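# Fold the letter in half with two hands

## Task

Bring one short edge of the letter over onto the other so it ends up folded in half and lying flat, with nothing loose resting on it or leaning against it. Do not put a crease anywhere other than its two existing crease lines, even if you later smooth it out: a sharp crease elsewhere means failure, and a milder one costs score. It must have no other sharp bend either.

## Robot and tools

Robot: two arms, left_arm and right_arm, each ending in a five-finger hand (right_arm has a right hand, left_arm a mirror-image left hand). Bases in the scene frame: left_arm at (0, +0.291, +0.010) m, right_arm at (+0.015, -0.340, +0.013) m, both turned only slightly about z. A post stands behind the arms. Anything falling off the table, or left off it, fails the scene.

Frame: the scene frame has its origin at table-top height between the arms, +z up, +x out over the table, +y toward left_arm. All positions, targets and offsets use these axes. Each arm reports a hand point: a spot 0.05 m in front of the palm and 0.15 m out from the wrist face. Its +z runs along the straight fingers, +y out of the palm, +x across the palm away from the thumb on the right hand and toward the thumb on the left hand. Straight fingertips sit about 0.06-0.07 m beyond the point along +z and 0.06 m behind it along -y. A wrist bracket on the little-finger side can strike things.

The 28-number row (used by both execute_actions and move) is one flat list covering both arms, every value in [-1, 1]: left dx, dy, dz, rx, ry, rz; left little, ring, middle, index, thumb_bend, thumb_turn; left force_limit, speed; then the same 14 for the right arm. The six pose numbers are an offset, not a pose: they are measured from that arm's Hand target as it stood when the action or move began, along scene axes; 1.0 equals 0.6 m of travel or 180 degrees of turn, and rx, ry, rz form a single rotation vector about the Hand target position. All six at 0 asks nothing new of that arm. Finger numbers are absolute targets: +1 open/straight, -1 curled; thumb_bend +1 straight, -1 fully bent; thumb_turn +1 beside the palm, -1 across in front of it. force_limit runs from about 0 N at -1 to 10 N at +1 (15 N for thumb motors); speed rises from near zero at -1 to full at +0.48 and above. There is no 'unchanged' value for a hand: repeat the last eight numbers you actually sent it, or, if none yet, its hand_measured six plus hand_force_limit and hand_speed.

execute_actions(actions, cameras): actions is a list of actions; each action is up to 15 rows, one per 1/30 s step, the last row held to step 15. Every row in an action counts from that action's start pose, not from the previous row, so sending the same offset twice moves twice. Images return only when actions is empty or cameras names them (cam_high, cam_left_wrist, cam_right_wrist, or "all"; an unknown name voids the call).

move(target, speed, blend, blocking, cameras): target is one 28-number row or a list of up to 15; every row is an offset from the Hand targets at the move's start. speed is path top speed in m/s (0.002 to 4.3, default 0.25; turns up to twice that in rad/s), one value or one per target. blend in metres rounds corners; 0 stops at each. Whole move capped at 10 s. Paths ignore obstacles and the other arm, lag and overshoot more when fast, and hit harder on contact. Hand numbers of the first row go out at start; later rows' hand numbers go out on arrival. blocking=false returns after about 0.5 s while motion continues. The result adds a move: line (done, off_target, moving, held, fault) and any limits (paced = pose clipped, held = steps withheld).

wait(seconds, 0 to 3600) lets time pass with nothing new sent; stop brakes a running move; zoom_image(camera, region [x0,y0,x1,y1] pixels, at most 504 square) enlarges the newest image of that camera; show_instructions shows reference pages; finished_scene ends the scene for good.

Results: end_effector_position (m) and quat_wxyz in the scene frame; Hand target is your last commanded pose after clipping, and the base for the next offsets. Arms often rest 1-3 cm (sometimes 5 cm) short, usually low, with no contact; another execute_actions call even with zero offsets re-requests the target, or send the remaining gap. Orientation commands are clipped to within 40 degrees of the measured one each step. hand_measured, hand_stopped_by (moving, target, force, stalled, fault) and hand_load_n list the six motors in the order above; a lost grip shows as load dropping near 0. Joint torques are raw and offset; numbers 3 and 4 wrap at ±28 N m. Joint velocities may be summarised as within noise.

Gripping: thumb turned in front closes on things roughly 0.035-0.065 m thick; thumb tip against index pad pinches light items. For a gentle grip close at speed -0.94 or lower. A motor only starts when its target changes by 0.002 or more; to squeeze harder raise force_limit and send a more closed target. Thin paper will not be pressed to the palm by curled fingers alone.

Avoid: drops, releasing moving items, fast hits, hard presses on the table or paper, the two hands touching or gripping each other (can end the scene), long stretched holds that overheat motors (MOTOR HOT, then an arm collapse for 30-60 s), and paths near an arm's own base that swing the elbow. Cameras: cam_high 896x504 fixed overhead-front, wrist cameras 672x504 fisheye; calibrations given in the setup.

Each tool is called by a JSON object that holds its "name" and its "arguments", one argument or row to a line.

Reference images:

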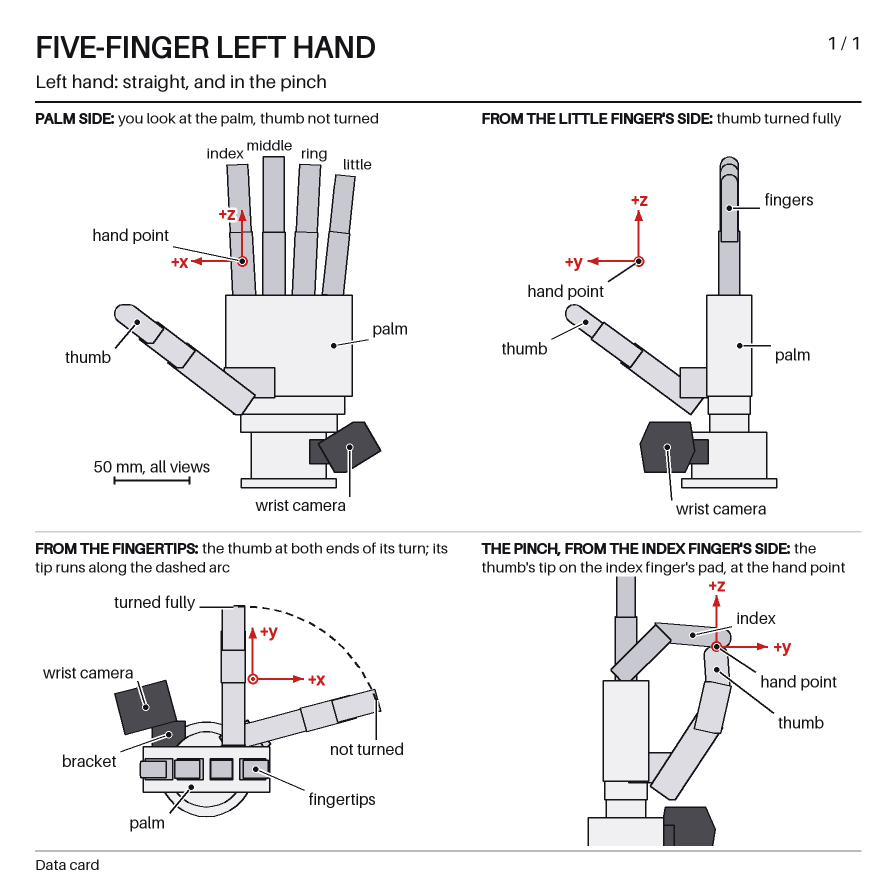

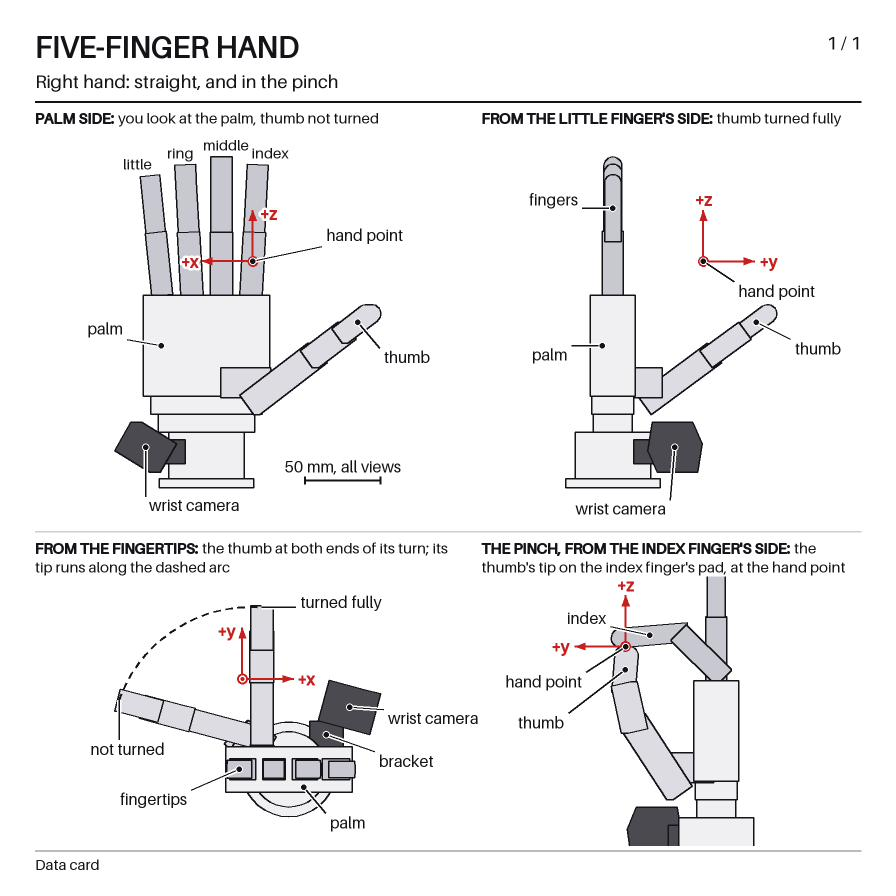

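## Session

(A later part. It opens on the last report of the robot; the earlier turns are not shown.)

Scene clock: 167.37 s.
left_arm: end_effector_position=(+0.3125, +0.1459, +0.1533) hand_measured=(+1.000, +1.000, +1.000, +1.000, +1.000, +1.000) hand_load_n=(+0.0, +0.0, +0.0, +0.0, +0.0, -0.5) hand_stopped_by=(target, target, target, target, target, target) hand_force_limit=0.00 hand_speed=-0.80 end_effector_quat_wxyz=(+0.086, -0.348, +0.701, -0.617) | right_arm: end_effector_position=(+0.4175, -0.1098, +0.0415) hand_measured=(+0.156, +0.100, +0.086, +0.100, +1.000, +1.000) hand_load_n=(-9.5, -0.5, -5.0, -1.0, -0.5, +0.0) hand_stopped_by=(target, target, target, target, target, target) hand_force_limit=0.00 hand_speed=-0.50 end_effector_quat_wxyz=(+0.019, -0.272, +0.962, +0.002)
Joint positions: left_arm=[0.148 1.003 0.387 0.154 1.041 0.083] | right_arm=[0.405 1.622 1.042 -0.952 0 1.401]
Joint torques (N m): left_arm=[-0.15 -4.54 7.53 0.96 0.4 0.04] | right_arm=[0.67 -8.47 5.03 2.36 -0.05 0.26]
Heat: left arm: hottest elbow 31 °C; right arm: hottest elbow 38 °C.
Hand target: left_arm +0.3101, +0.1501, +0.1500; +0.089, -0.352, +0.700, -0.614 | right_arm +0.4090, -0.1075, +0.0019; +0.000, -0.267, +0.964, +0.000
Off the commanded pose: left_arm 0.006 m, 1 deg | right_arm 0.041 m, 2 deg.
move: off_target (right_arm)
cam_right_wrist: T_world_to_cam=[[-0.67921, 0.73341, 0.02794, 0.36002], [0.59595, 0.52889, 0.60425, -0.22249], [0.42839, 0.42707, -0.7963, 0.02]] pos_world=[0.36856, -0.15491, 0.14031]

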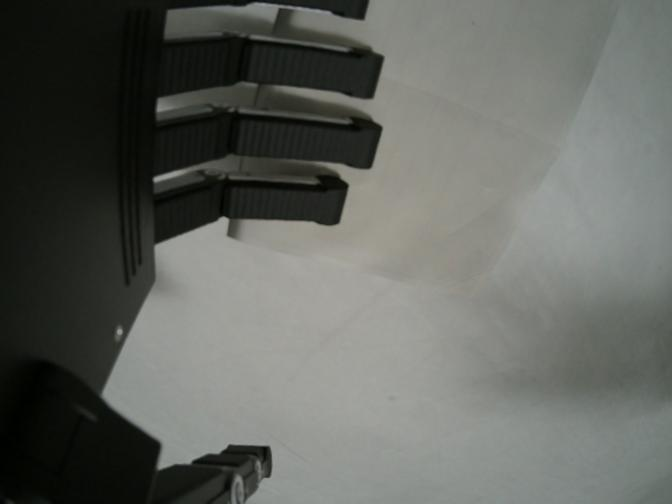

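{"name": "move", "arguments": {
  "target": [
    [0,0,0,0,0,0,1,1,1,1,1,1,0,-0.8,0.02,0,0.13,0,0,0,0.155,0.1,0.085,0.1,1,1,0,-0.5],
    [0,0,0,0,0,0,1,1,1,1,1,1,0,-0.8,0.015,-0.14,0.15,0,0,0,0.155,0.1,0.085,0.1,1,1,0,-0.5]
  ],
  "speed": 0.15,
  "cameras": ["cam_right_wrist","cam_high","cam_left_wrist"]
}}

{"name": "zoom_image", "arguments": {
  "camera": "cam_right_wrist",
  "region": [330, 0, 672, 360]
}}

{"name": "zoom_image", "arguments": {
  "camera": "cam_left_wrist",
  "region": [190, 80, 310, 290]
}}

Scene clock: 170.33 s.
left_arm: end_effector_position=(+0.3125, +0.1459, +0.1533) hand_measured=(+1.000, +1.000, +1.000, +1.000, +1.000, +1.000) hand_load_n=(+0.0, +0.0, +0.0, +0.0, -0.5, +0.0) hand_stopped_by=(target, target, target, target, target, target) hand_force_limit=0.00 hand_speed=-0.80 end_effector_quat_wxyz=(+0.086, -0.348, +0.701, -0.617) | right_arm: end_effector_position=(+0.4243, -0.1854, +0.0912) hand_measured=(+0.156, +0.100, +0.086, +0.100, +1.000, +1.000) hand_load_n=(+0.0, +0.0, +0.0, +0.0, +0.0, +0.0) hand_stopped_by=(target, target, target, target, target, target) hand_force_limit=0.00 hand_speed=-0.50 end_effector_quat_wxyz=(+0.005, -0.267, +0.964, -0.002)
Joint positions: left_arm=[0.148 1.003 0.387 0.154 1.041 0.083] | right_arm=[0.233 1.534 1.088 -1.116 0.003 1.241]
Joint torques (N m): left_arm=[-0.15 -4.6 7.53 0.96 0.4 0.04] | right_arm=[-1.79 -13.98 7.56 0.02 -0.2 -0.13]
Heat: left arm: hottest elbow 31 °C; right arm: hottest elbow 38 °C.
Hand target: left_arm +0.3101, +0.1501, +0.1500; +0.089, -0.352, +0.700, -0.614 | right_arm +0.4180, -0.1916, +0.0918; -0.001, -0.267, +0.964, +0.000
Off the commanded pose: left_arm 0.006 m, 1 deg | right_arm 0.009 m, 1 deg.
move: done
cam_left_wrist: T_world_to_cam=[[0.17685, -0.15253, 0.97235, -0.17998], [-0.984, -0.04925, 0.17124, 0.28552], [0.02177, -0.98707, -0.1588, 0.27687]] pos_world=[0.30675, 0.25991, 0.17008]
cam_right_wrist: T_world_to_cam=[[-0.67046, 0.74111, 0.03525, 0.41579], [0.6175, 0.53102, 0.58027, -0.22316], [0.41132, 0.41081, -0.81366, 0.09478]] pos_world=[0.37758, -0.22858, 0.19195]

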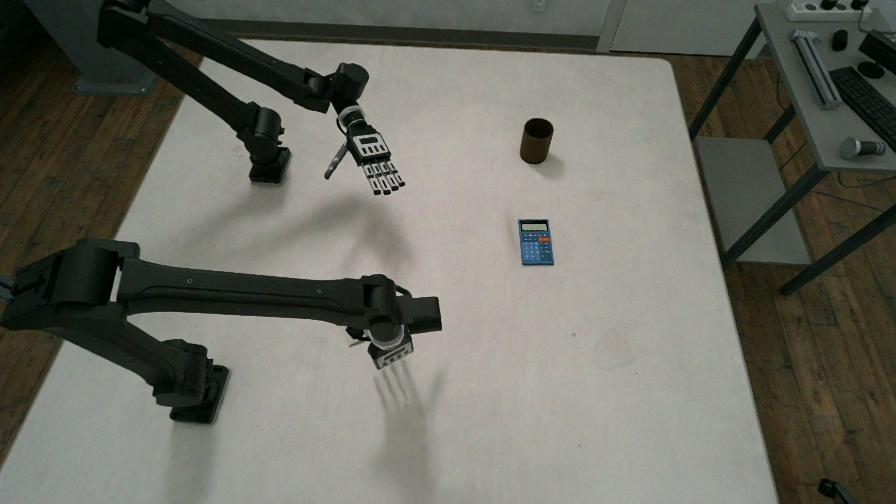

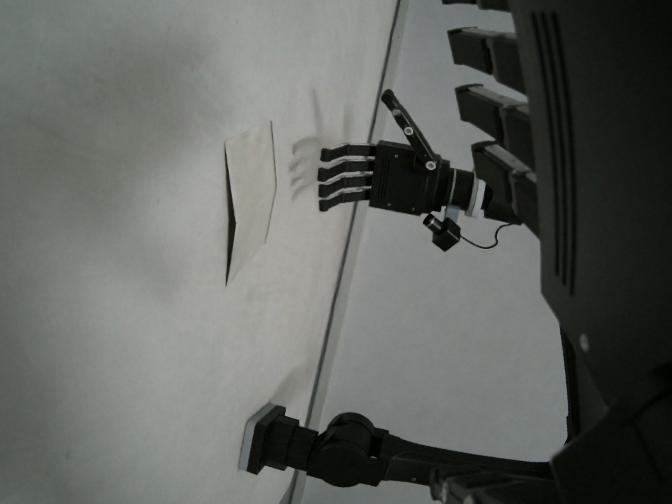

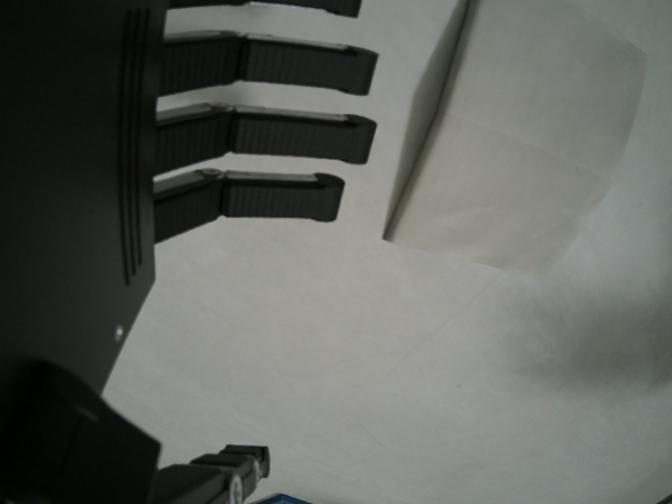

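Scaled by 1.400 from the camera's image (finer frame: 960x720).

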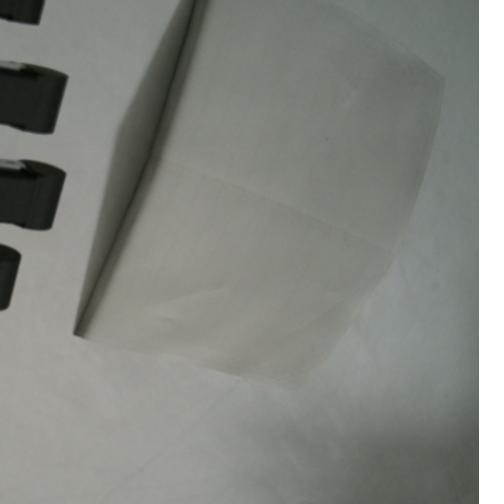

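Scaled by 2.400 from the camera's image (finer frame: 960x720).

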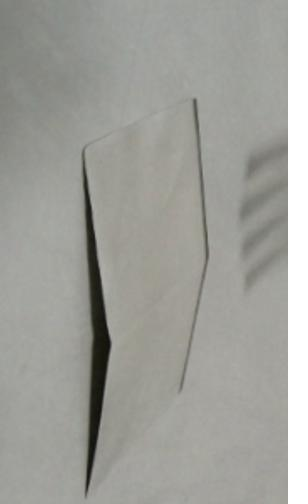

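{"name": "move", "arguments": {
  "target": [0,0,0,0,0,0,1,1,1,1,1,1,0,-0.8,0.03,-0.25,0.12,0,0,0,0.155,0.1,0.085,0.1,1,1,0,-0.5],
  "speed": 0.2,
  "cameras": ["cam_high","cam_right_wrist"]
}}

{"name": "zoom_image", "arguments": {
  "camera": "cam_high",
  "region": [320, 250, 450, 360]
}}

Scene clock: 172.67 s.
left_arm: end_effector_position=(+0.3125, +0.1459, +0.1533) hand_measured=(+1.000, +1.000, +1.000, +1.000, +1.000, +1.000) hand_load_n=(+0.0, +0.0, +0.0, -0.5, +0.0, +0.0) hand_stopped_by=(target, target, target, target, target, target) hand_force_limit=0.00 hand_speed=-0.80 end_effector_quat_wxyz=(+0.086, -0.348, +0.701, -0.617) | right_arm: end_effector_position=(+0.4195, -0.3349, +0.1459) hand_measured=(+0.156, +0.100, +0.086, +0.100, +1.000, +1.000) hand_load_n=(+0.0, +0.0, +0.0, +0.0, +0.0, +0.0) hand_stopped_by=(target, target, target, target, target, target) hand_force_limit=0.00 hand_speed=-0.50 end_effector_quat_wxyz=(-0.019, -0.266, +0.964, +0.007)
Joint positions: left_arm=[0.148 1.003 0.387 0.154 1.041 0.083] | right_arm=[-0.125 1.491 1.192 -1.312 0.003 0.884]
Joint torques (N m): left_arm=[-0.15 -4.6 7.54 0.96 0.4 0.04] | right_arm=[-2.14 -12.81 13.42 -0.35 -0.12 -0.2]
Heat: left arm: hottest elbow 31 °C; right arm: hottest elbow 38 °C.
Hand target: left_arm +0.3101, +0.1501, +0.1500; +0.089, -0.352, +0.700, -0.614 | right_arm +0.4360, -0.3416, +0.1638; +0.000, -0.267, +0.964, +0.000
Off the commanded pose: left_arm 0.006 m, 1 deg | right_arm 0.025 m, 2 deg.
move: off_target (right_arm)
cam_right_wrist: T_world_to_cam=[[-0.66667, 0.74193, 0.07134, 0.51487], [0.64673, 0.52822, 0.5502, -0.18134], [0.37052, 0.41294, -0.83198, 0.22321]] pos_world=[0.37783, -0.37838, 0.24875]

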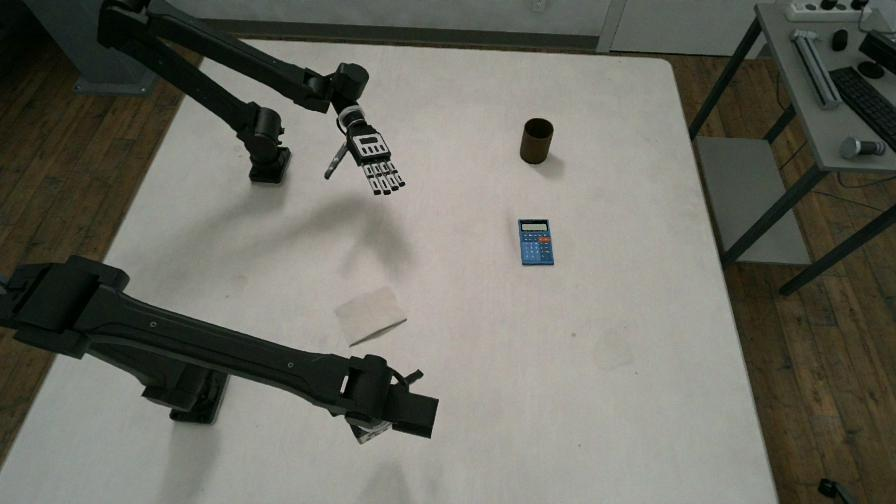

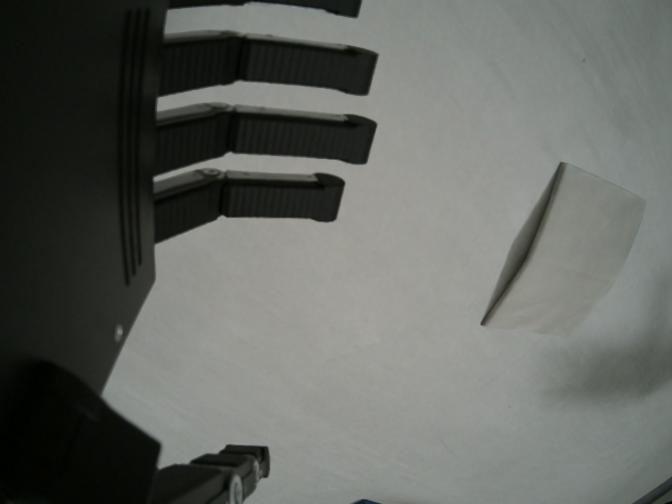

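Scaled by 3.877 from the camera's image (finer frame: 1280x720).

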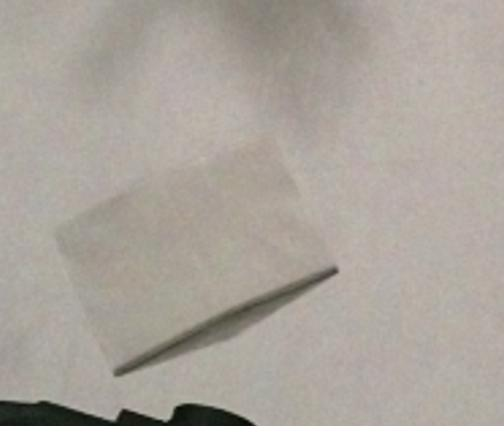

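{"name": "zoom_image", "arguments": {
  "camera": "cam_right_wrist",
  "region": [470, 150, 660, 345]
}}

Scaled by 2.585 from the camera's image (finer frame: 960x720).

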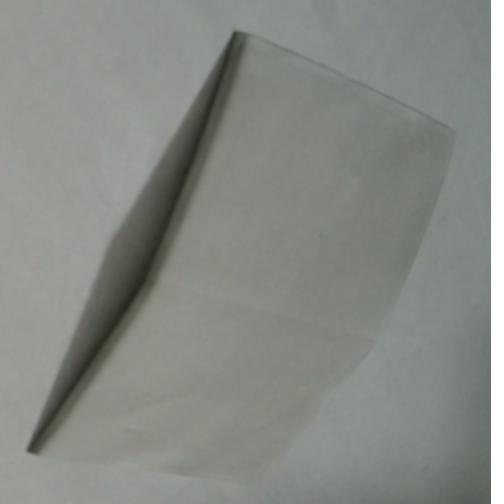

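{"name": "finished_scene", "arguments": {
  "scene": 1
}}

The scene is finished: the task was done.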